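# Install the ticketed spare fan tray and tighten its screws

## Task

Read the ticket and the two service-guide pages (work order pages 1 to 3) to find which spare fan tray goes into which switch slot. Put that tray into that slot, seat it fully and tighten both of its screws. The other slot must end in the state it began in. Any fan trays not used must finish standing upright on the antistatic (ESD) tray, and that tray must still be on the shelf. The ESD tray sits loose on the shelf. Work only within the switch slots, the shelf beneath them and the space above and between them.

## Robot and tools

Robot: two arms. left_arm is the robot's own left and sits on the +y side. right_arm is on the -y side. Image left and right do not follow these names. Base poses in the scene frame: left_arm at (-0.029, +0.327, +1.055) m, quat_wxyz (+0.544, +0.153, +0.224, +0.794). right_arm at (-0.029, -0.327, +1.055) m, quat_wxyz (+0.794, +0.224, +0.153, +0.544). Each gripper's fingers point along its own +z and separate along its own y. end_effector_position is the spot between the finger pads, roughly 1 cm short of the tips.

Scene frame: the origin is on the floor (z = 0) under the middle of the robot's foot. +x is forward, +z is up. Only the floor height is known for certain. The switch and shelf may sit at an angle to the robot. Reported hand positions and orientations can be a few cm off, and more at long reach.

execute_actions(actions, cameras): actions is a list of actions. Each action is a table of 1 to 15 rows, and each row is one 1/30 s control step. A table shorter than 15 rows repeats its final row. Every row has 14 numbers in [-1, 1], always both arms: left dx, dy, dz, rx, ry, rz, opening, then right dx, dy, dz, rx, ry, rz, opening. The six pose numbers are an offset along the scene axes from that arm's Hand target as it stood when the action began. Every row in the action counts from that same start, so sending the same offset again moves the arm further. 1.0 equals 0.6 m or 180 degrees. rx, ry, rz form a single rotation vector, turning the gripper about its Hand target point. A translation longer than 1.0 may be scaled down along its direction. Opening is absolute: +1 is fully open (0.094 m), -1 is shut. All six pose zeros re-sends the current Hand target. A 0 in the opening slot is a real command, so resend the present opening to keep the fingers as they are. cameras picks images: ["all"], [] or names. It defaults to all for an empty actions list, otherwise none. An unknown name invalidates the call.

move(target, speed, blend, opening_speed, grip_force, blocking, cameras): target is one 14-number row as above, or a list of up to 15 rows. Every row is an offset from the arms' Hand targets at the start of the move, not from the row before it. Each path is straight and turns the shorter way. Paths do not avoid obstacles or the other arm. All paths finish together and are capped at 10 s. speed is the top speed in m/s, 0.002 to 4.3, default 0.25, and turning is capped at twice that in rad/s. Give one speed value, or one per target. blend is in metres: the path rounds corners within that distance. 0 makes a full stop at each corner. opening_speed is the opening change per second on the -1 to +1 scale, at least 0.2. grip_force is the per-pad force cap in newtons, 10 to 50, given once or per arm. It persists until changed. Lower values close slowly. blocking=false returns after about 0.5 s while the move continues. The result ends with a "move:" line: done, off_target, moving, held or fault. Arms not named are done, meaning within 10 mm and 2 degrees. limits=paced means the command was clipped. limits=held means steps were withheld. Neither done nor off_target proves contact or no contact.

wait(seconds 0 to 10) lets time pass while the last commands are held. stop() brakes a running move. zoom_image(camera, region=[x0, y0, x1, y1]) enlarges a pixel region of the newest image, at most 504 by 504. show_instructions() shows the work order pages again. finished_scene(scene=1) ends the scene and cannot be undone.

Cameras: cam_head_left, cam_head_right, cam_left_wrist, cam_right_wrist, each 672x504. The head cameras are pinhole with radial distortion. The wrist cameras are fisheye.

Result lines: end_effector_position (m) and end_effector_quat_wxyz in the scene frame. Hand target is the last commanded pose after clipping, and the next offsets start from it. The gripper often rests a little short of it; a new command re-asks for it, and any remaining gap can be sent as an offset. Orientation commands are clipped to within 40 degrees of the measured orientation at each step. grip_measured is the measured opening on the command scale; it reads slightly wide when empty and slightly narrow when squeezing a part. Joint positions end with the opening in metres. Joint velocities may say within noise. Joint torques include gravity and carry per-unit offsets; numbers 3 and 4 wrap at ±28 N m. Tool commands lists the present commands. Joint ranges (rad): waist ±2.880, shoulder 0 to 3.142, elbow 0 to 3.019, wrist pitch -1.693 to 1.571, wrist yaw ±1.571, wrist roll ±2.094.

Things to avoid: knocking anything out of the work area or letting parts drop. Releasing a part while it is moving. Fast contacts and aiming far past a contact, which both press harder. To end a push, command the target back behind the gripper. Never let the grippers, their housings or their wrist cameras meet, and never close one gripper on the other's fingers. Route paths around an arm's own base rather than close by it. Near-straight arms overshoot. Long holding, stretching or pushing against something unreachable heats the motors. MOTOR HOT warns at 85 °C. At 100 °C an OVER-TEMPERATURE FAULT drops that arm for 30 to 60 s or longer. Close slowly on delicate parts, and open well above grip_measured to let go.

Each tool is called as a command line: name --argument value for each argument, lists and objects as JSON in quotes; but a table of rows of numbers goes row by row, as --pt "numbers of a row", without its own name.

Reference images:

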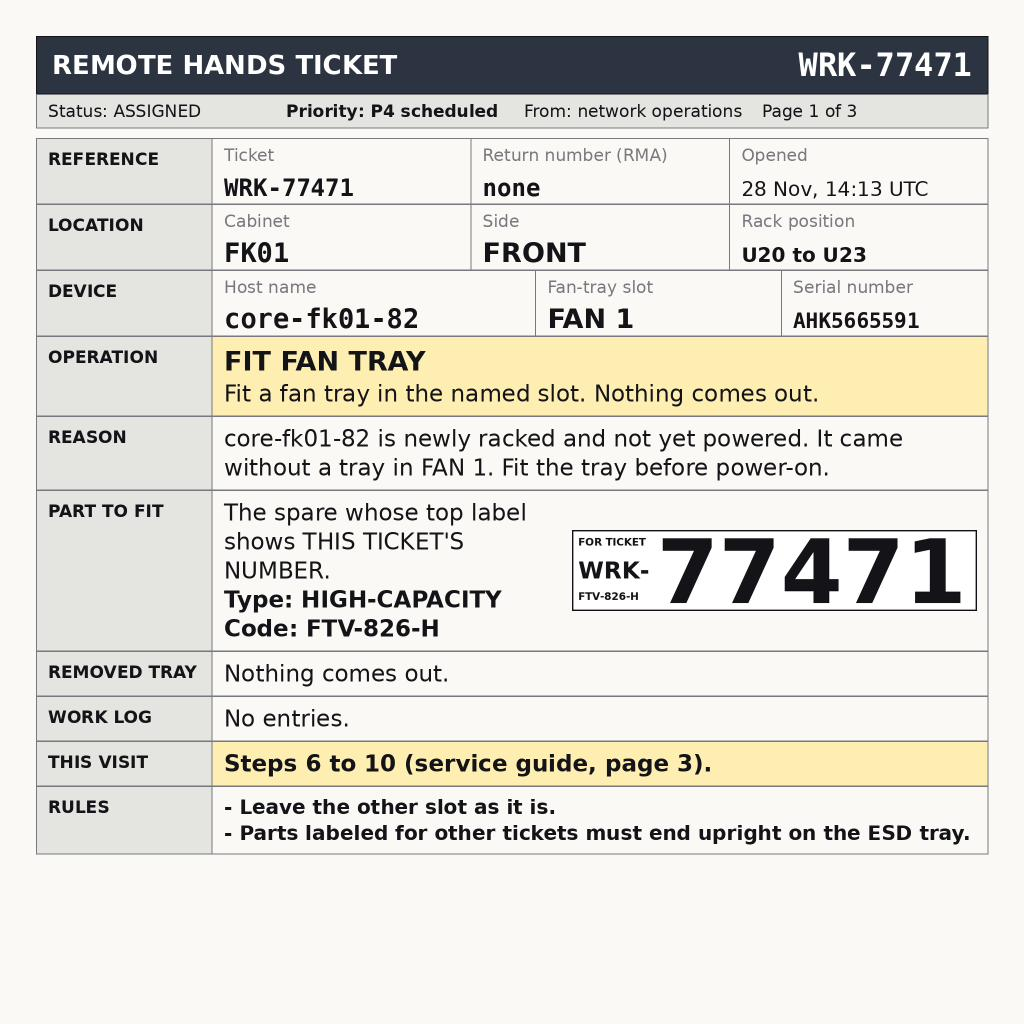

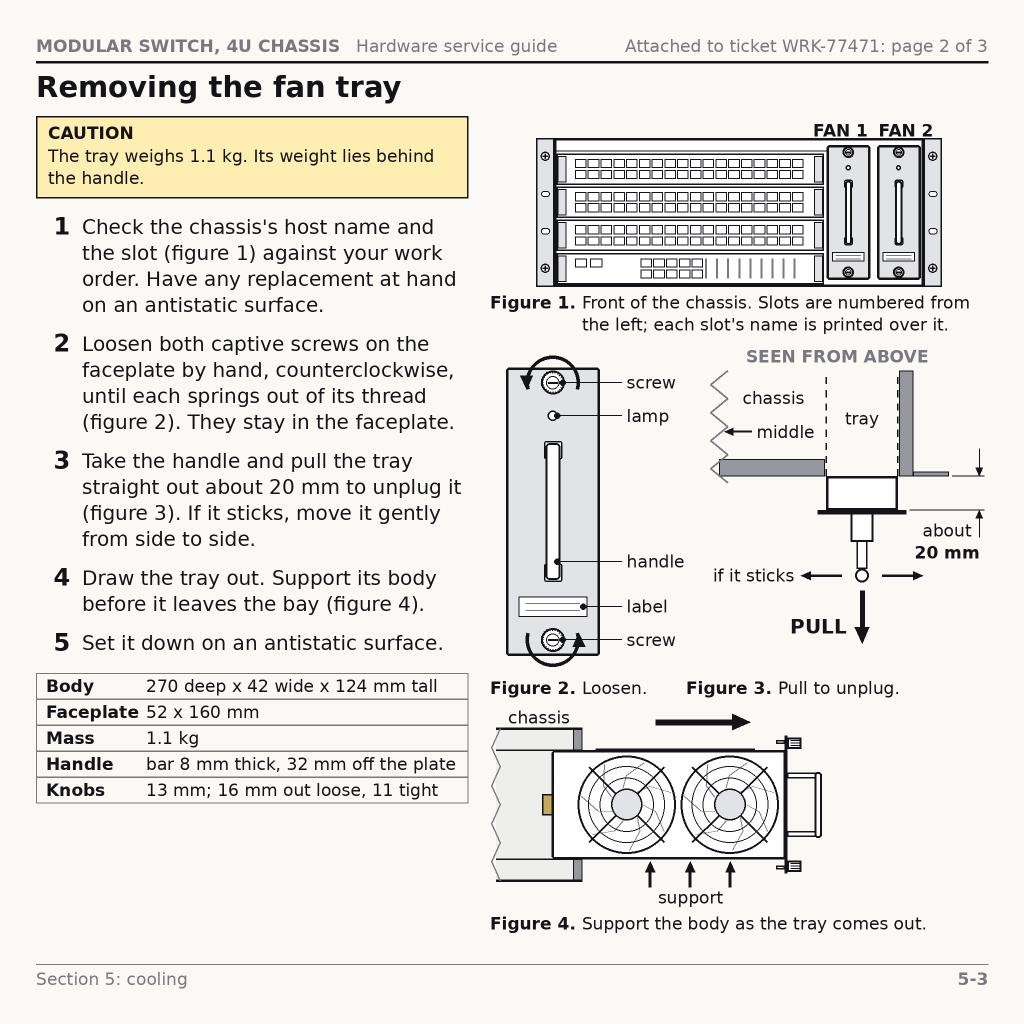

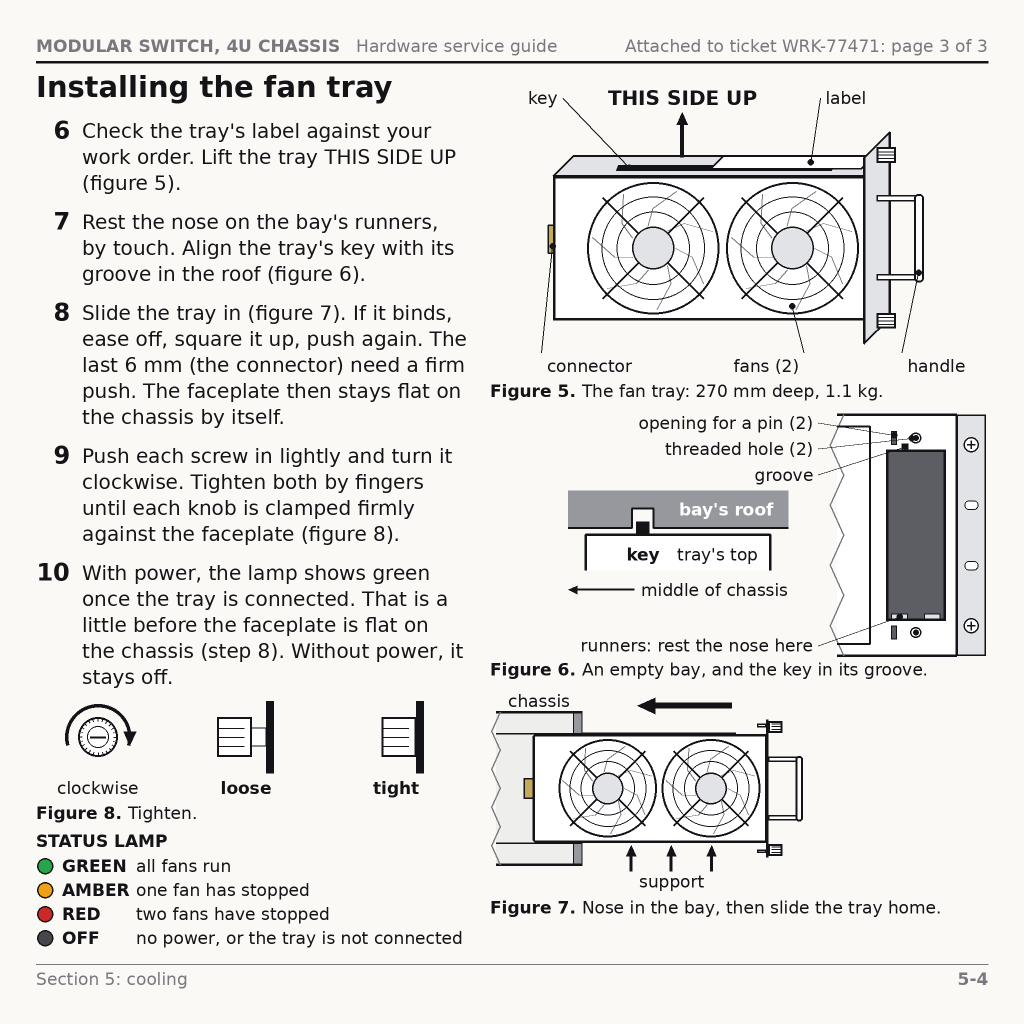

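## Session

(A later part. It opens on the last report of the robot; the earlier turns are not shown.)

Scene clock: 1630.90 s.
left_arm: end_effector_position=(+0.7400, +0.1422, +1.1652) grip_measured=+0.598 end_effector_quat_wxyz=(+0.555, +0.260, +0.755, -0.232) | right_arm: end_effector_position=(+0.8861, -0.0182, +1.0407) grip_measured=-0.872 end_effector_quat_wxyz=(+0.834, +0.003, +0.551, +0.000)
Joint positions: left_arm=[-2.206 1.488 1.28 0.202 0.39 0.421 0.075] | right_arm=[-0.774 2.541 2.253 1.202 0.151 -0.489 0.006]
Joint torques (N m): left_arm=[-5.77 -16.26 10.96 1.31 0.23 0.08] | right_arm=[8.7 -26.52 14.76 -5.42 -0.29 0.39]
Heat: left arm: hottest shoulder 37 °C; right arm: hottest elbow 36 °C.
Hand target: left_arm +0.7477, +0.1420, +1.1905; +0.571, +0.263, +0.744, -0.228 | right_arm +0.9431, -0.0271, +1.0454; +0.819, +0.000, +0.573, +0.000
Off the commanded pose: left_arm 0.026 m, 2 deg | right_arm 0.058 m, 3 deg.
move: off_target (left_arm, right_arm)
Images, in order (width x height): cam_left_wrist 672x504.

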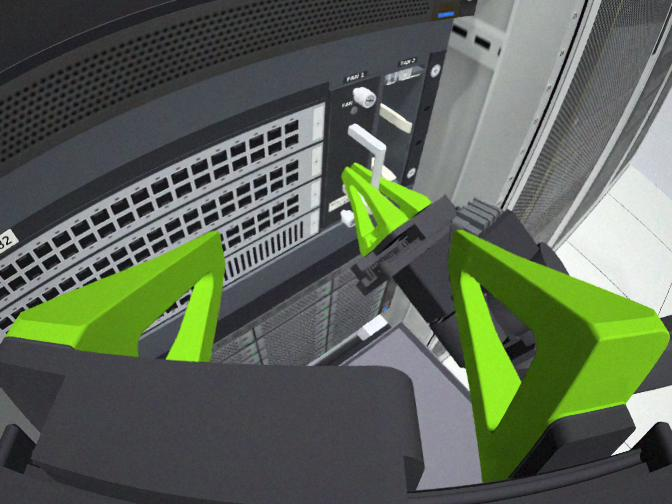

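zoom_image --camera "cam_left_wrist" --region '[315, 65, 395, 145]'

zoom_image --camera "cam_left_wrist" --region '[310, 165, 390, 245]'

Scaled by 6.300 from the camera's 672x504 image, which has a finer 960x720 frame.

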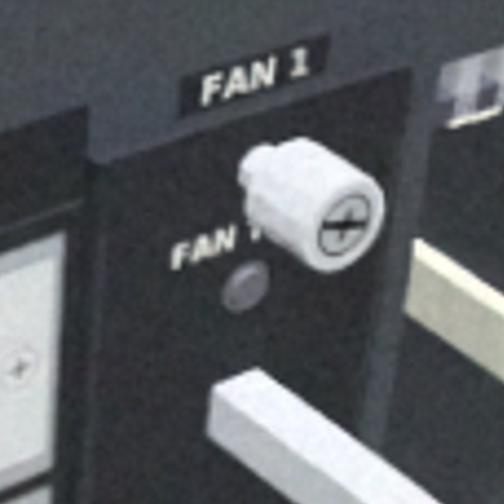

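Scaled by 6.300 from the camera's 672x504 image, which has a finer 960x720 frame.

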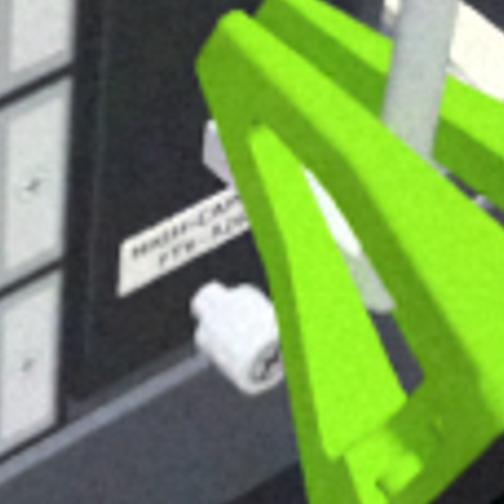

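move --pt "0 0 0 0 0 0 0.6 0.4 0 0 0 0 0 -1" --cameras '["cam_left_wrist"]' --speed 0.15

zoom_image --camera "cam_left_wrist" --region '[315, 65, 395, 145]'

Scene clock: 1648.83 s.
left_arm: end_effector_position=(+0.7399, +0.1422, +1.1651) grip_measured=+0.598 end_effector_quat_wxyz=(+0.555, +0.260, +0.755, -0.232) | right_arm: end_effector_position=(+0.8877, -0.0192, +1.0419) grip_measured=-0.872 end_effector_quat_wxyz=(+0.840, +0.007, +0.542, +0.000)
Joint positions: left_arm=[-2.206 1.488 1.28 0.201 0.39 0.422 0.075] | right_arm=[-0.776 2.562 2.29 1.209 0.144 -0.486 0.006]
Joint torques (N m): left_arm=[-5.83 -16.26 10.97 1.21 0.22 0.05] | right_arm=[2.43 -29.63 22.84 -13.87 -2.04 1.01]
Heat: left arm: hottest shoulder 37 °C; right arm: hottest elbow 37 °C.
Hand target: left_arm +0.7476, +0.1419, +1.1905; +0.570, +0.262, +0.744, -0.228 | right_arm +1.1831, -0.0271, +1.0454; +0.819, +0.000, +0.573, +0.000
Off the commanded pose: left_arm 0.027 m, 2 deg | right_arm 0.296 m, 4 deg.
move: off_target (left_arm, right_arm)
Images, in order (width x height): cam_left_wrist 672x504.

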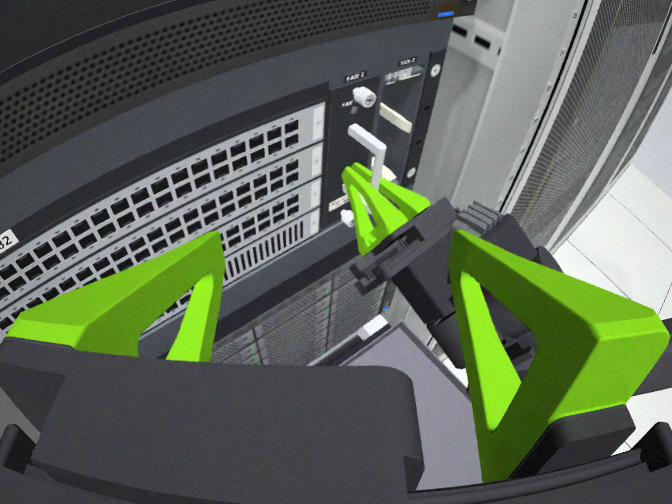

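Scaled by 6.300 from the camera's 672x504 image, which has a finer 960x720 frame.

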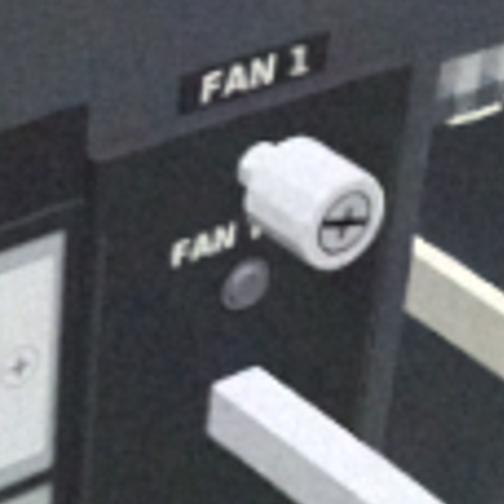

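move --pt "0 0 0 0 0 0 0.6 -0.47 0.0 0 0 0 0 -1" --pt "0 0 0 0 0 0 0.6 -0.47 0.0 0 0 0 0 0.3" --pt "0 0 0 0 0 0 0.6 -0.68 0.0 0 0 0 0 0.3" --cameras '["cam_left_wrist","cam_right_wrist"]' --speed 0.2

zoom_image --camera "cam_left_wrist" --region '[315, 65, 415, 245]'

Scene clock: 1703.93 s.
left_arm: end_effector_position=(+0.7399, +0.1422, +1.1651) grip_measured=+0.598 end_effector_quat_wxyz=(+0.555, +0.260, +0.755, -0.232) | right_arm: end_effector_position=(+0.7793, -0.0354, +1.0211) grip_measured=+0.298 end_effector_quat_wxyz=(+0.810, -0.006, +0.586, -0.006)
Joint positions: left_arm=[-2.206 1.488 1.28 0.201 0.39 0.422 0.075] | right_arm=[-0.749 2.333 1.687 1.485 0.199 -0.515 0.061]
Joint torques (N m): left_arm=[-5.83 -16.26 10.96 1.22 0.22 0.04] | right_arm=[11.52 -25.64 3.33 2.36 -0.36 0.1]
Heat: left arm: hottest shoulder 37 °C; right arm: hottest elbow 56 °C.
Hand target: left_arm +0.7476, +0.1419, +1.1905; +0.570, +0.262, +0.744, -0.228 | right_arm +0.7750, -0.0271, +1.0453; +0.819, +0.000, +0.573, +0.000
Off the commanded pose: left_arm 0.027 m, 2 deg | right_arm 0.026 m, 2 deg.
move: off_target (left_arm, right_arm); target 2's new opening was sent with right_arm's hand 0.018 m and 2 deg from that target
Images, in order (width x height): cam_left_wrist 672x504, cam_right_wrist 672x504.

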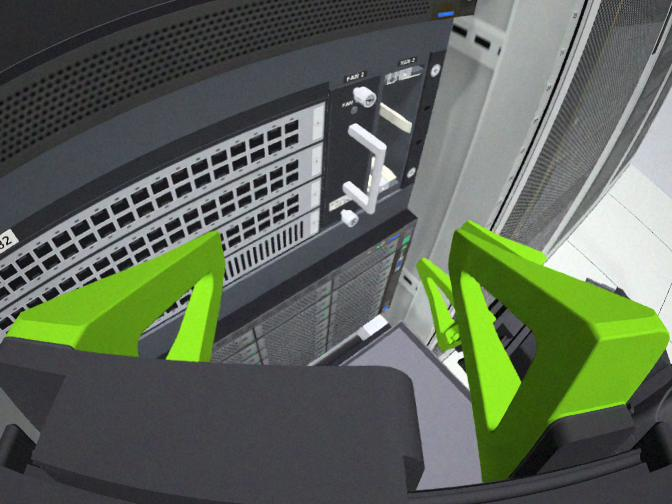

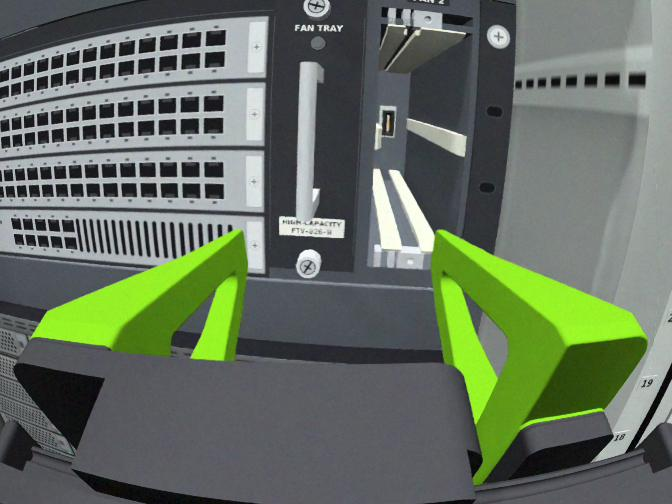

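Scaled by 2.800 from the camera's 672x504 image, which has a finer 960x720 frame.

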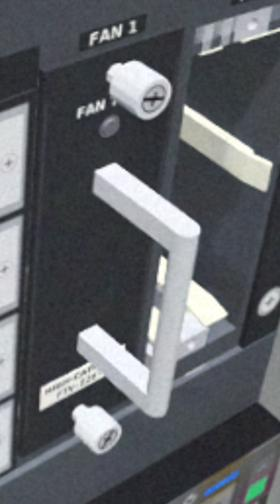

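zoom_image --camera "cam_right_wrist" --region '[250, 0, 400, 120]'

zoom_image --camera "cam_right_wrist" --region '[250, 180, 400, 300]'

Scaled by 3.360 from the camera's 672x504 image, which has a finer 960x720 frame.

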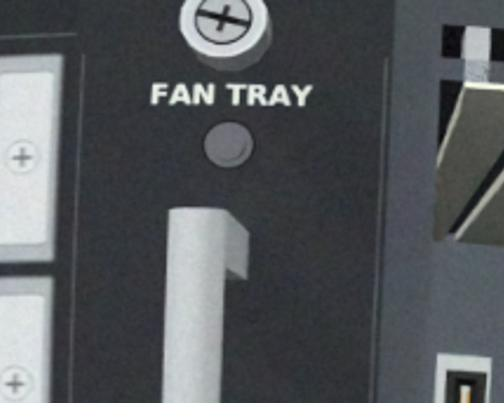

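Scaled by 3.360 from the camera's 672x504 image, which has a finer 960x720 frame.

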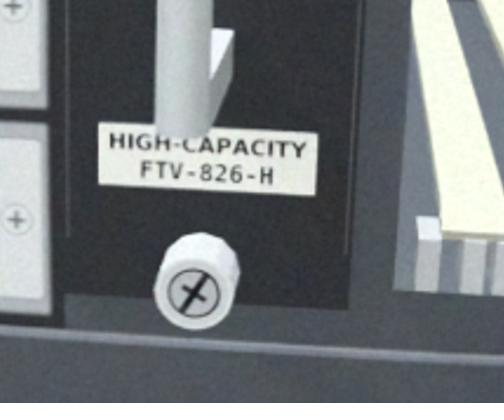

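move --pt "0 0 0 0 0 0 0.6 0.0 0.026 -0.077 -0.2748 0.1042 -0.0486 -0.4" --cameras '["cam_left_wrist","cam_right_wrist"]' --speed 0.2

Scene clock: 1738.83 s.
left_arm: end_effector_position=(+0.7399, +0.1422, +1.1651) grip_measured=+0.598 end_effector_quat_wxyz=(+0.555, +0.260, +0.755, -0.232) | right_arm: end_effector_position=(+0.7757, -0.0234, +0.9779) grip_measured=-0.398 end_effector_quat_wxyz=(-0.634, +0.299, -0.645, +0.304)
Joint positions: left_arm=[-2.206 1.488 1.28 0.201 0.39 0.422 0.075] | right_arm=[-0.716 2.257 1.598 1.203 0.389 -1.315 0.028]
Joint torques (N m): left_arm=[-5.77 -16.26 10.96 1.22 0.22 0.05] | right_arm=[11.63 -25.47 3.84 1.36 -0.34 0.13]
Heat: left arm: hottest shoulder 37 °C; right arm: hottest elbow 42 °C.
Hand target: left_arm +0.7476, +0.1419, +1.1905; +0.570, +0.262, +0.744, -0.228 | right_arm +0.7751, -0.0114, +0.9991; +0.641, -0.299, +0.641, -0.299
Off the commanded pose: left_arm 0.027 m, 2 deg | right_arm 0.024 m, 1 deg.
move: off_target (left_arm, right_arm)
Images, in order (width x height): cam_left_wrist 672x504, cam_right_wrist 672x504.

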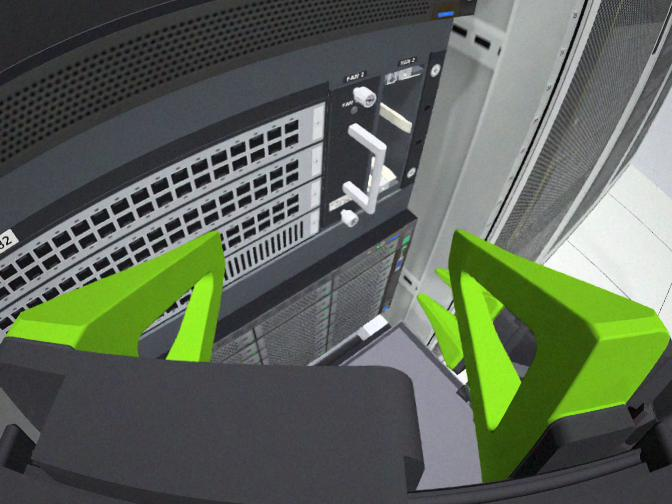

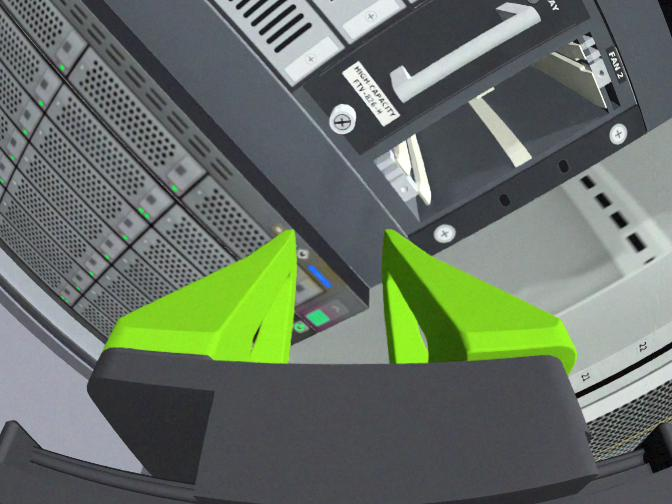

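move --target '[0,0,0,0,0,0,0.6,0.125,0,0,0,0,0,-0.3]' --speed 0.08 --cameras '["cam_right_wrist","cam_left_wrist","cam_head_left"]'

Scene clock: 1762.10 s.
left_arm: end_effector_position=(+0.7399, +0.1422, +1.1651) grip_measured=+0.598 end_effector_quat_wxyz=(+0.555, +0.260, +0.755, -0.232) | right_arm: end_effector_position=(+0.8339, -0.0021, +0.9967) grip_measured=-0.303 end_effector_quat_wxyz=(-0.636, +0.311, -0.643, +0.293)
Joint positions: left_arm=[-2.206 1.488 1.28 0.201 0.39 0.422 0.075] | right_arm=[-0.716 2.299 1.816 1.006 0.362 -1.309 0.033]
Joint torques (N m): left_arm=[-5.83 -16.26 10.96 1.21 0.22 0.04] | right_arm=[9.17 -23.77 9.09 1.42 -0.65 0.3]
Heat: left arm: hottest shoulder 37 °C; right arm: hottest elbow 38 °C.
Hand target: left_arm +0.7476, +0.1419, +1.1905; +0.570, +0.262, +0.744, -0.228 | right_arm +0.8501, -0.0114, +0.9992; +0.641, -0.299, +0.641, -0.299
Off the commanded pose: left_arm 0.027 m, 2 deg | right_arm 0.019 m, 2 deg.
move: off_target (left_arm, right_arm)
Images, in order (width x height): cam_head_left 672x504, cam_left_wrist 672x504, cam_right_wrist 672x504.

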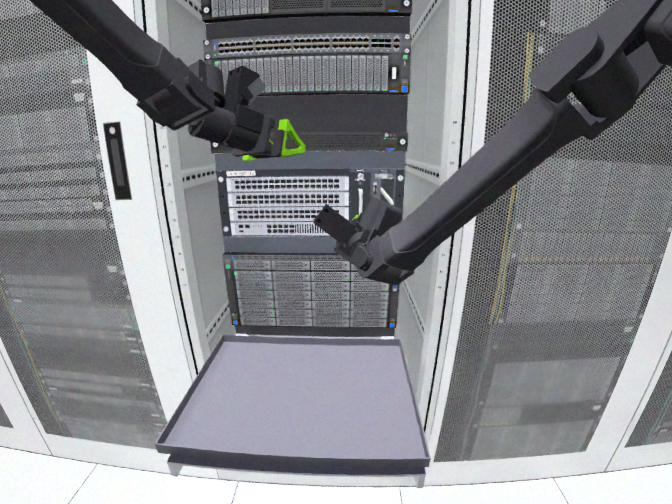

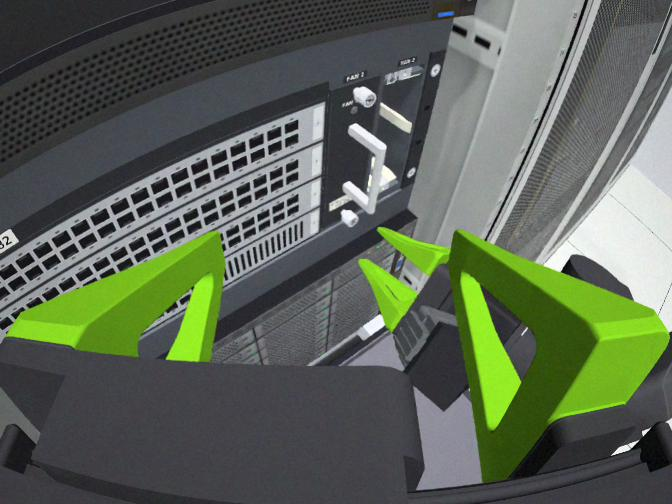

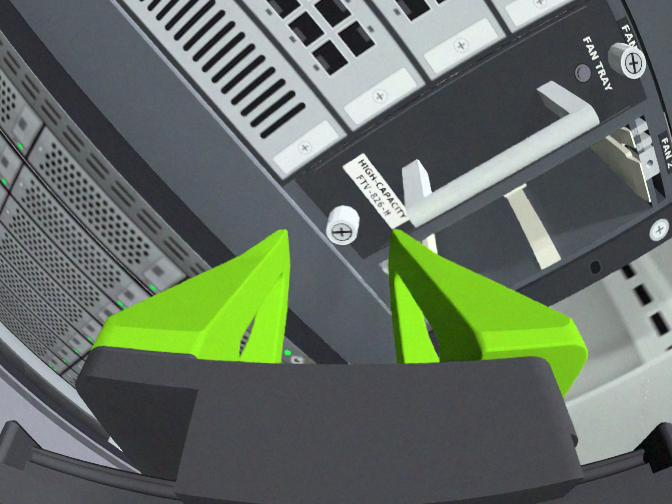

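move --target '[0,0,0,0,0,0,0.6,0.02,-0.03,-0.029,0,0,0,-0.3]' --speed 0.08 --cameras '["cam_right_wrist"]'

Scene clock: 1772.17 s.
left_arm: end_effector_position=(+0.7399, +0.1422, +1.1651) grip_measured=+0.598 end_effector_quat_wxyz=(+0.555, +0.260, +0.755, -0.232) | right_arm: end_effector_position=(+0.8483, -0.0216, +0.9821) grip_measured=-0.303 end_effector_quat_wxyz=(-0.637, +0.308, -0.642, +0.294)
Joint positions: left_arm=[-2.206 1.488 1.28 0.201 0.39 0.422 0.075] | right_arm=[-0.753 2.322 1.852 0.992 0.332 -1.289 0.033]
Joint torques (N m): left_arm=[-5.83 -16.26 10.96 1.22 0.22 0.05] | right_arm=[9.05 -23.88 8.99 1.37 -0.62 0.3]
Heat: left arm: hottest shoulder 37 °C; right arm: hottest elbow 36 °C.
Hand target: left_arm +0.7476, +0.1419, +1.1905; +0.570, +0.262, +0.744, -0.228 | right_arm +0.8621, -0.0295, +0.9817; +0.641, -0.299, +0.641, -0.299
Off the commanded pose: left_arm 0.027 m, 2 deg | right_arm 0.016 m, 1 deg.
move: off_target (left_arm, right_arm)
Images, in order (width x height): cam_right_wrist 672x504.

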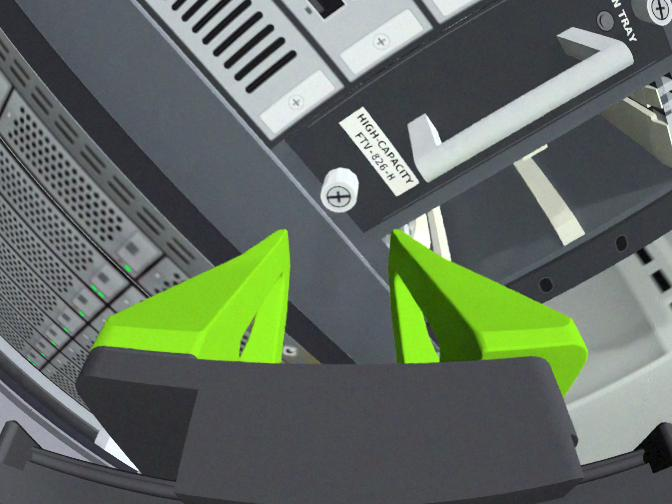

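move --target '[0,0,0,0,0,0,0.6,0.042,0,0,0,0,0,-0.4]' --speed 0.06 --cameras '["cam_right_wrist"]'

Scene clock: 1780.23 s.
left_arm: end_effector_position=(+0.7399, +0.1422, +1.1651) grip_measured=+0.598 end_effector_quat_wxyz=(+0.555, +0.260, +0.755, -0.232) | right_arm: end_effector_position=(+0.8705, -0.0148, +0.9828) grip_measured=-0.398 end_effector_quat_wxyz=(-0.638, +0.310, -0.642, +0.291)
Joint positions: left_arm=[-2.206 1.488 1.28 0.201 0.39 0.422 0.075] | right_arm=[-0.756 2.362 1.96 0.918 0.323 -1.284 0.028]
Joint torques (N m): left_arm=[-5.77 -16.32 10.96 1.22 0.22 0.05] | right_arm=[8.64 -24.53 9.5 1.4 -0.63 0.3]
Heat: left arm: hottest shoulder 37 °C; right arm: hottest elbow 36 °C.
Hand target: left_arm +0.7476, +0.1419, +1.1905; +0.570, +0.262, +0.744, -0.228 | right_arm +0.8872, -0.0294, +0.9817; +0.641, -0.299, +0.641, -0.299
Off the commanded pose: left_arm 0.027 m, 2 deg | right_arm 0.022 m, 2 deg.
move: off_target (left_arm, right_arm)
Images, in order (width x height): cam_right_wrist 672x504.

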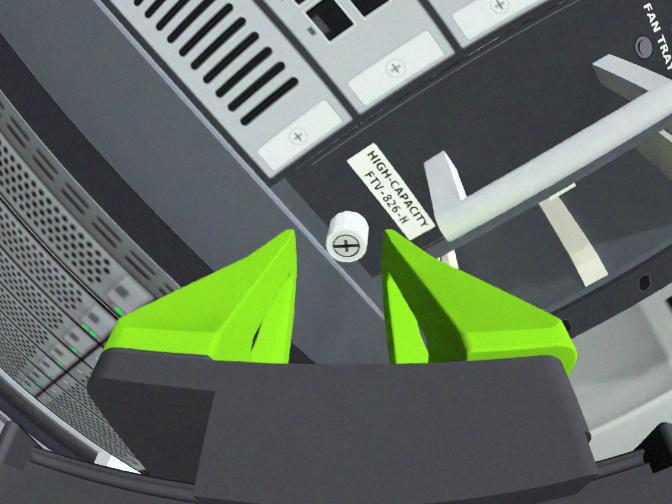

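move --target '[0,0,0,0,0,0,0.6,0.017,-0.012,-0.003,0,0,0,-0.4]' --speed 0.04 --cameras '["cam_right_wrist"]'

Scene clock: 1788.93 s.
left_arm: end_effector_position=(+0.7399, +0.1422, +1.1651) grip_measured=+0.598 end_effector_quat_wxyz=(+0.555, +0.260, +0.755, -0.232) | right_arm: end_effector_position=(+0.8819, -0.0236, +0.9804) grip_measured=-0.398 end_effector_quat_wxyz=(-0.638, +0.310, -0.642, +0.292)
Joint positions: left_arm=[-2.206 1.488 1.28 0.201 0.39 0.422 0.075] | right_arm=[-0.772 2.374 1.997 0.891 0.312 -1.277 0.028]
Joint torques (N m): left_arm=[-5.83 -16.32 10.97 1.22 0.22 0.05] | right_arm=[8.82 -24.94 9.78 1.43 -0.63 0.31]
Heat: left arm: hottest shoulder 37 °C; right arm: hottest shoulder 36 °C.
Hand target: left_arm +0.7476, +0.1419, +1.1905; +0.570, +0.262, +0.744, -0.228 | right_arm +0.8976, -0.0368, +0.9801; +0.641, -0.299, +0.641, -0.299
Off the commanded pose: left_arm 0.027 m, 2 deg | right_arm 0.020 m, 2 deg.
move: off_target (left_arm, right_arm)
Images, in order (width x height): cam_right_wrist 672x504.

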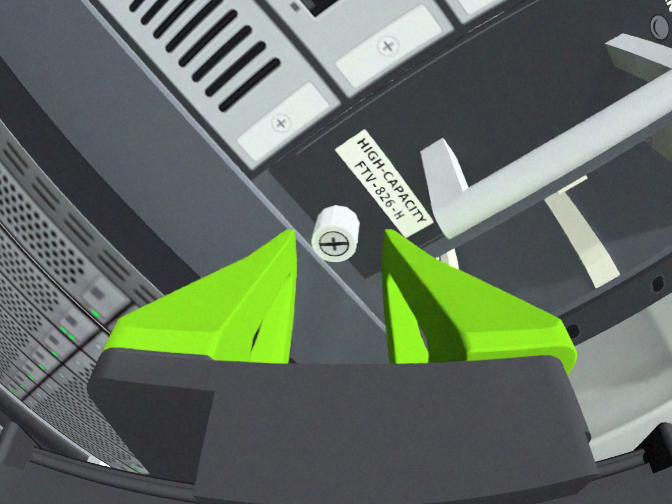

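zoom_image --camera "cam_right_wrist" --region '[250, 140, 430, 290]'

zoom_image --camera "cam_right_wrist" --region '[300, 190, 370, 270]'

Scaled by 2.800 from the camera's 672x504 image, which has a finer 960x720 frame.

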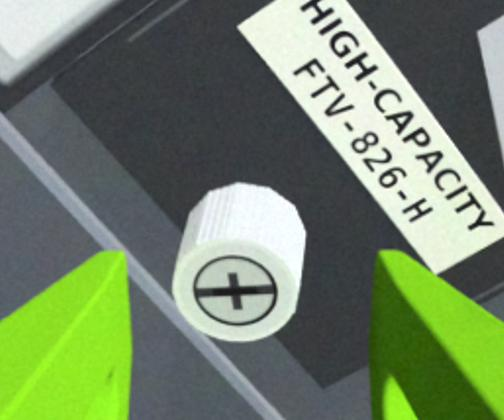

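Scaled by 6.300 from the camera's 672x504 image, which has a finer 960x720 frame.

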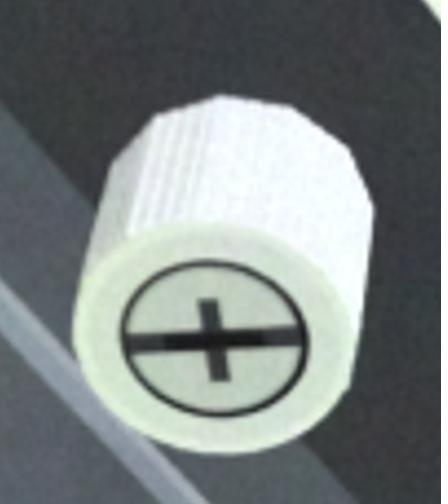

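move --target '[0,0,0,0,0,0,0.6,0.010,0.002,-0.002,0,0,0,-0.4]' --speed 0.04 --cameras '["cam_right_wrist"]'

zoom_image --camera "cam_right_wrist" --region '[250, 140, 430, 290]'

Scene clock: 1811.73 s.
left_arm: end_effector_position=(+0.7399, +0.1422, +1.1651) grip_measured=+0.598 end_effector_quat_wxyz=(+0.555, +0.260, +0.755, -0.232) | right_arm: end_effector_position=(+0.8876, -0.0212, +0.9804) grip_measured=-0.398 end_effector_quat_wxyz=(-0.638, +0.310, -0.642, +0.291)
Joint positions: left_arm=[-2.206 1.488 1.28 0.201 0.39 0.422 0.075] | right_arm=[-0.772 2.388 2.031 0.873 0.31 -1.276 0.028]
Joint torques (N m): left_arm=[-5.83 -16.26 10.96 1.21 0.23 0.05] | right_arm=[8.82 -24.82 9.94 1.44 -0.62 0.31]
Heat: left arm: hottest shoulder 37 °C; right arm: hottest elbow 36 °C.
Hand target: left_arm +0.7476, +0.1419, +1.1905; +0.570, +0.262, +0.744, -0.228 | right_arm +0.9035, -0.0355, +0.9787; +0.641, -0.299, +0.641, -0.299
Off the commanded pose: left_arm 0.027 m, 2 deg | right_arm 0.022 m, 2 deg.
move: off_target (left_arm, right_arm)
Images, in order (width x height): cam_right_wrist 672x504.

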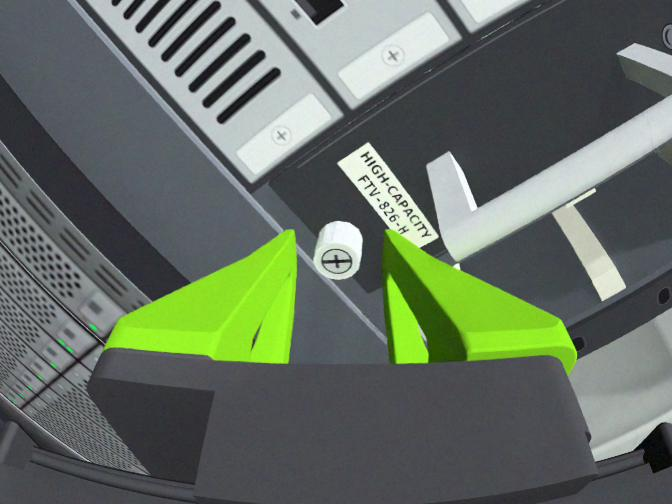

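Scaled by 2.800 from the camera's 672x504 image, which has a finer 960x720 frame.

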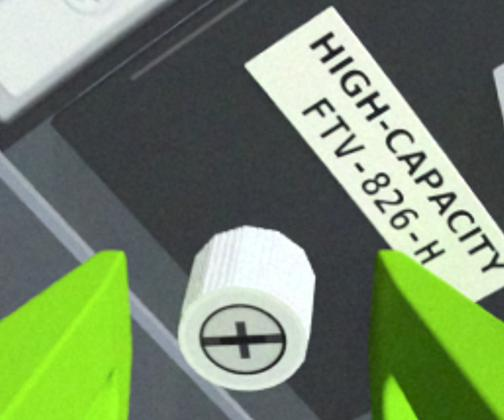

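move --target '[0,0,0,0,0,0,0.6,0.0,0.0,0.0,0,0,0,-1]' --opening_speed 0.4 --cameras '["cam_right_wrist"]'

zoom_image --camera "cam_right_wrist" --region '[250, 140, 430, 290]'

Scene clock: 1821.77 s.
left_arm: end_effector_position=(+0.7399, +0.1422, +1.1651) grip_measured=+0.598 end_effector_quat_wxyz=(+0.555, +0.260, +0.755, -0.232) | right_arm: end_effector_position=(+0.8878, -0.0212, +0.9805) grip_measured=-0.746 end_effector_quat_wxyz=(-0.639, +0.309, -0.642, +0.291)
Joint positions: left_arm=[-2.206 1.488 1.28 0.201 0.39 0.422 0.075] | right_arm=[-0.772 2.388 2.032 0.872 0.31 -1.275 0.012]
Joint torques (N m): left_arm=[-5.83 -16.26 10.97 1.22 0.22 0.05] | right_arm=[8.76 -25 9.91 1.39 -0.61 0.31]
Heat: left arm: hottest shoulder 37 °C; right arm: hottest shoulder 36 °C.
Hand target: left_arm +0.7476, +0.1419, +1.1905; +0.570, +0.262, +0.744, -0.228 | right_arm +0.9035, -0.0355, +0.9789; +0.641, -0.299, +0.641, -0.299
Off the commanded pose: left_arm 0.027 m, 2 deg | right_arm 0.021 m, 2 deg.
move: off_target (left_arm, right_arm)
Images, in order (width x height): cam_right_wrist 672x504.

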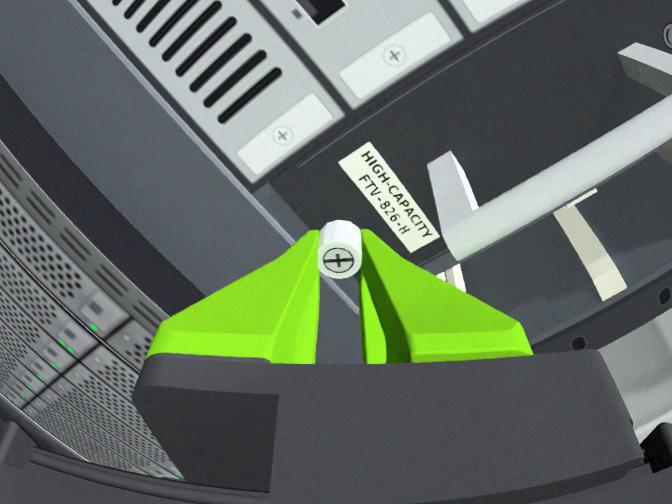

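Scaled by 2.800 from the camera's 672x504 image, which has a finer 960x720 frame.

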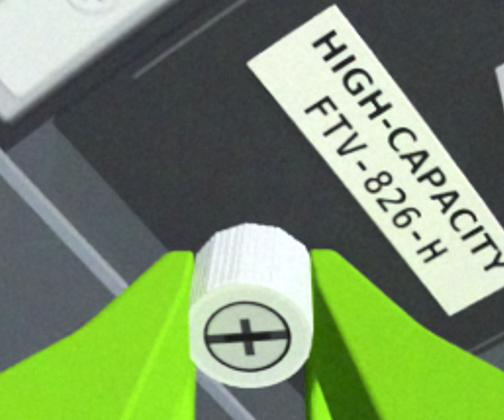

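move --target '[0,0,0,0,0,0,0.6,0.015,0.0,0.0,0.53,0,0,-1]' --speed 0.35 --cameras '["cam_right_wrist"]'

zoom_image --camera "cam_right_wrist" --region '[250, 140, 430, 290]'

Scene clock: 1831.00 s.
left_arm: end_effector_position=(+0.7399, +0.1422, +1.1651) grip_measured=+0.598 end_effector_quat_wxyz=(+0.555, +0.260, +0.755, -0.232) | right_arm: end_effector_position=(+0.8898, -0.0156, +0.9801) grip_measured=-0.746 end_effector_quat_wxyz=(+0.646, +0.259, +0.661, +0.281)
Joint positions: left_arm=[-2.206 1.488 1.28 0.201 0.39 0.422 0.075] | right_arm=[-0.77 2.401 2.053 0.866 0.294 0.383 0.012]
Joint torques (N m): left_arm=[-5.83 -16.26 10.96 1.22 0.23 0.05] | right_arm=[8.35 -25.05 11.04 0.62 -0.03 0.23]
Heat: left arm: hottest shoulder 37 °C; right arm: hottest shoulder 36 °C.
Hand target: left_arm +0.7476, +0.1419, +1.1905; +0.570, +0.262, +0.744, -0.228 | right_arm +0.9124, -0.0354, +0.9787; +0.652, +0.273, +0.653, +0.272
Off the commanded pose: left_arm 0.027 m, 2 deg | right_arm 0.030 m, 2 deg.
move: off_target (left_arm, right_arm)
Images, in order (width x height): cam_right_wrist 672x504.

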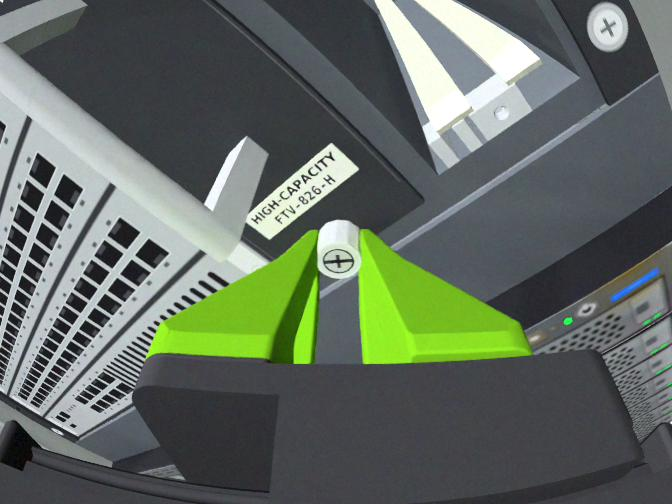

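Scaled by 2.800 from the camera's 672x504 image, which has a finer 960x720 frame.

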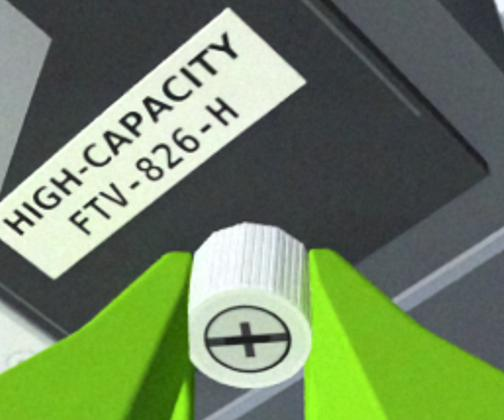

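move --pt "0 0 0 0 0 0 0.6 -0.004 0.0 0.0 0 0 0 -0.5" --pt "0 0 0 0 0 0 0.6 -0.004 0.0 0.0 -0.55 0 0 -1" --pt "0 0 0 0 0 0 0.6 0.004 0.0 0.0 0 0 0 -1" --speed 0.5 --cameras '["cam_right_wrist"]'

zoom_image --camera "cam_right_wrist" --region '[250, 140, 430, 290]'

Scene clock: 1848.27 s.
left_arm: end_effector_position=(+0.7399, +0.1422, +1.1651) grip_measured=+0.598 end_effector_quat_wxyz=(+0.555, +0.260, +0.755, -0.232) | right_arm: end_effector_position=(+0.8907, -0.0190, +0.9618) grip_measured=-0.992 end_effector_quat_wxyz=(+0.636, +0.259, +0.673, +0.275)
Joint positions: left_arm=[-2.206 1.488 1.28 0.201 0.39 0.422 0.075] | right_arm=[-0.782 2.417 2.063 0.837 0.294 0.391 0]
Joint torques (N m): left_arm=[-5.83 -16.32 10.96 1.22 0.22 0.04] | right_arm=[9.11 -25.93 11.25 1.47 -0.05 0.17]
Heat: left arm: hottest shoulder 37 °C; right arm: hottest elbow 36 °C.
Hand target: left_arm +0.7476, +0.1419, +1.1905; +0.570, +0.262, +0.744, -0.228 | right_arm +0.9149, -0.0356, +0.9788; +0.652, +0.273, +0.653, +0.273
Off the commanded pose: left_arm 0.027 m, 2 deg | right_arm 0.034 m, 3 deg.
move: off_target (left_arm, right_arm); target 2's new opening was sent with right_arm's hand 0.030 m and 3 deg from that target
Images, in order (width x height): cam_right_wrist 672x504.

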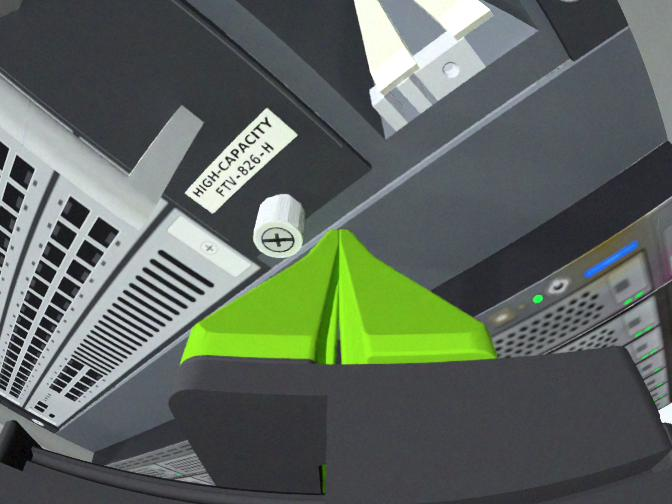

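Scaled by 2.800 from the camera's 672x504 image, which has a finer 960x720 frame.

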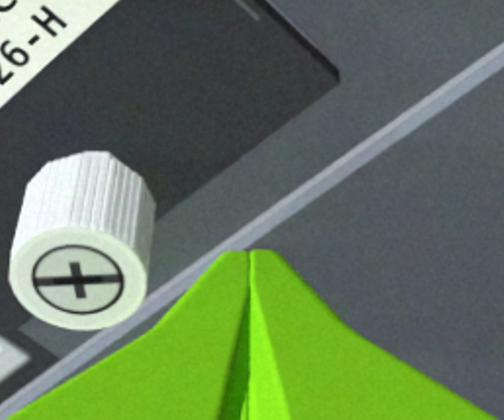

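move --pt "0 0 0 0 0 0 0.6 -0.05 0.0 0.0 0 0 0 -1" --pt "0 0 0 0 0 0 0.6 -0.05 -0.002 0.032 -0.53 0 0 -0.4" --speed 0.4 --cameras '["cam_right_wrist"]'

Scene clock: 1861.37 s.
left_arm: end_effector_position=(+0.7399, +0.1422, +1.1651) grip_measured=+0.598 end_effector_quat_wxyz=(+0.555, +0.260, +0.755, -0.232) | right_arm: end_effector_position=(+0.8823, -0.0329, +0.9763) grip_measured=-0.403 end_effector_quat_wxyz=(-0.633, +0.307, -0.647, +0.294)
Joint positions: left_arm=[-2.206 1.488 1.28 0.201 0.39 0.422 0.075] | right_arm=[-0.782 2.367 1.985 0.891 0.318 -1.268 0.028]
Joint torques (N m): left_arm=[-5.83 -16.32 10.96 1.21 0.22 0.05] | right_arm=[10.64 -28.51 5.01 2.37 -0.39 0.15]
Heat: left arm: hottest shoulder 37 °C; right arm: hottest shoulder 36 °C.
Hand target: left_arm +0.7476, +0.1419, +1.1905; +0.570, +0.262, +0.744, -0.228 | right_arm +0.8849, -0.0368, +0.9980; +0.641, -0.299, +0.641, -0.299
Off the commanded pose: left_arm 0.027 m, 2 deg | right_arm 0.022 m, 2 deg.
move: off_target (left_arm, right_arm); target 2's new opening was sent with right_arm's hand 0.022 m and 2 deg from that target
Images, in order (width x height): cam_right_wrist 672x504.

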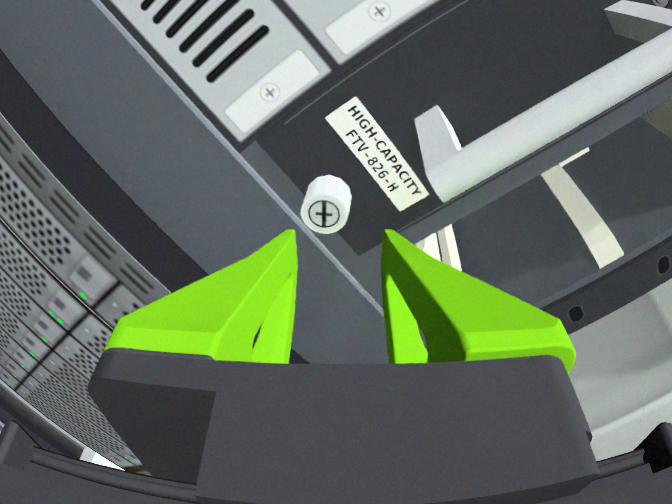

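move --target '[0,0,0,0,0,0,0.6,0.0,0.022,0.007,0,0,0,-0.4]' --speed 0.05

Scene clock: 1879.57 s.
left_arm: end_effector_position=(+0.7399, +0.1422, +1.1651) grip_measured=+0.598 end_effector_quat_wxyz=(+0.555, +0.260, +0.755, -0.232) | right_arm: end_effector_position=(+0.8823, -0.0350, +0.9754) grip_measured=-0.402 end_effector_quat_wxyz=(-0.628, +0.306, -0.649, +0.300)
Joint positions: left_arm=[-2.206 1.488 1.28 0.201 0.39 0.422 0.075] | right_arm=[-0.782 2.367 1.985 0.891 0.332 -1.277 0.028]
Joint torques (N m): left_arm=[-5.77 -16.26 10.96 1.24 0.22 0.05] | right_arm=[11.99 -27.81 6.64 2.06 -0.33 0.17]
Heat: left arm: hottest shoulder 37 °C; right arm: hottest shoulder 38 °C.
Hand target: left_arm +0.7476, +0.1419, +1.1905; +0.570, +0.262, +0.744, -0.228 | right_arm +0.8849, -0.0237, +1.0021; +0.641, -0.299, +0.641, -0.299
Off the commanded pose: left_arm 0.027 m, 2 deg | right_arm 0.029 m, 2 deg.
move: off_target (left_arm, right_arm)

move --target '[0,0,0,0,0,0,0.6,0.0,0.015,0.0,0,0,0,-0.4]' --speed 0.08

Scene clock: 1884.37 s.
left_arm: end_effector_position=(+0.7399, +0.1422, +1.1651) grip_measured=+0.598 end_effector_quat_wxyz=(+0.555, +0.260, +0.755, -0.232) | right_arm: end_effector_position=(+0.8800, -0.0286, +0.9779) grip_measured=-0.402 end_effector_quat_wxyz=(-0.627, +0.307, -0.650, +0.300)
Joint positions: left_arm=[-2.206 1.488 1.28 0.201 0.39 0.422 0.075] | right_arm=[-0.772 2.367 1.985 0.891 0.341 -1.283 0.028]
Joint torques (N m): left_arm=[-5.77 -16.32 10.95 1.22 0.22 0.05] | right_arm=[11.99 -26.75 7.98 1.91 -0.31 0.15]
Heat: left arm: hottest shoulder 37 °C; right arm: hottest shoulder 38 °C.
Hand target: left_arm +0.7476, +0.1419, +1.1905; +0.570, +0.262, +0.744, -0.228 | right_arm +0.8849, -0.0145, +1.0022; +0.641, -0.299, +0.641, -0.299
Off the commanded pose: left_arm 0.027 m, 2 deg | right_arm 0.028 m, 2 deg.
move: off_target (left_arm, right_arm)

move --target '[0,0,0,0,0,0,0.6,0.018,0.014,0.0,0,0,0,-0.4]' --speed 0.08 --cameras '["cam_right_wrist"]'

Scene clock: 1889.40 s.
left_arm: end_effector_position=(+0.7399, +0.1422, +1.1651) grip_measured=+0.598 end_effector_quat_wxyz=(+0.555, +0.260, +0.755, -0.232) | right_arm: end_effector_position=(+0.8881, -0.0263, +0.9854) grip_measured=-0.402 end_effector_quat_wxyz=(-0.629, +0.305, -0.649, +0.302)
Joint positions: left_arm=[-2.206 1.488 1.28 0.201 0.39 0.422 0.075] | right_arm=[-0.769 2.375 2.023 0.868 0.345 -1.286 0.028]
Joint torques (N m): left_arm=[-5.83 -16.21 10.96 1.22 0.22 0.05] | right_arm=[12.45 -24.94 10.37 1.37 -0.37 0.16]
Heat: left arm: hottest shoulder 37 °C; right arm: hottest shoulder 38 °C.
Hand target: left_arm +0.7476, +0.1419, +1.1905; +0.570, +0.262, +0.744, -0.228 | right_arm +0.8957, -0.0060, +1.0022; +0.641, -0.299, +0.641, -0.299
Off the commanded pose: left_arm 0.027 m, 2 deg | right_arm 0.027 m, 2 deg.
move: off_target (left_arm, right_arm)
Images, in order (width x height): cam_right_wrist 672x504.

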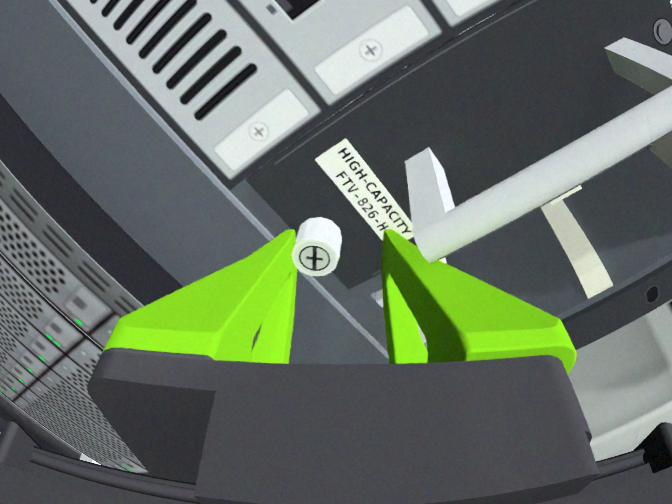

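move --target '[0,0,0,0,0,0,0.6,0.0,0.0,-0.004,0,0,0,-1]' --opening_speed 0.5

Scene clock: 1896.13 s.
left_arm: end_effector_position=(+0.7399, +0.1422, +1.1651) grip_measured=+0.598 end_effector_quat_wxyz=(+0.555, +0.260, +0.755, -0.232) | right_arm: end_effector_position=(+0.8867, -0.0226, +0.9804) grip_measured=-0.749 end_effector_quat_wxyz=(-0.628, +0.307, -0.650, +0.300)
Joint positions: left_arm=[-2.206 1.488 1.28 0.201 0.39 0.422 0.075] | right_arm=[-0.767 2.384 2.029 0.866 0.345 -1.286 0.012]
Joint torques (N m): left_arm=[-5.83 -16.26 10.96 1.21 0.22 0.05] | right_arm=[12.28 -25.52 10.28 1.5 -0.43 0.16]
Heat: left arm: hottest shoulder 37 °C; right arm: hottest shoulder 38 °C.
Hand target: left_arm +0.7476, +0.1419, +1.1905; +0.570, +0.262, +0.744, -0.228 | right_arm +0.8956, -0.0060, +0.9997; +0.641, -0.299, +0.641, -0.299
Off the commanded pose: left_arm 0.027 m, 2 deg | right_arm 0.027 m, 2 deg.
move: off_target (left_arm, right_arm)


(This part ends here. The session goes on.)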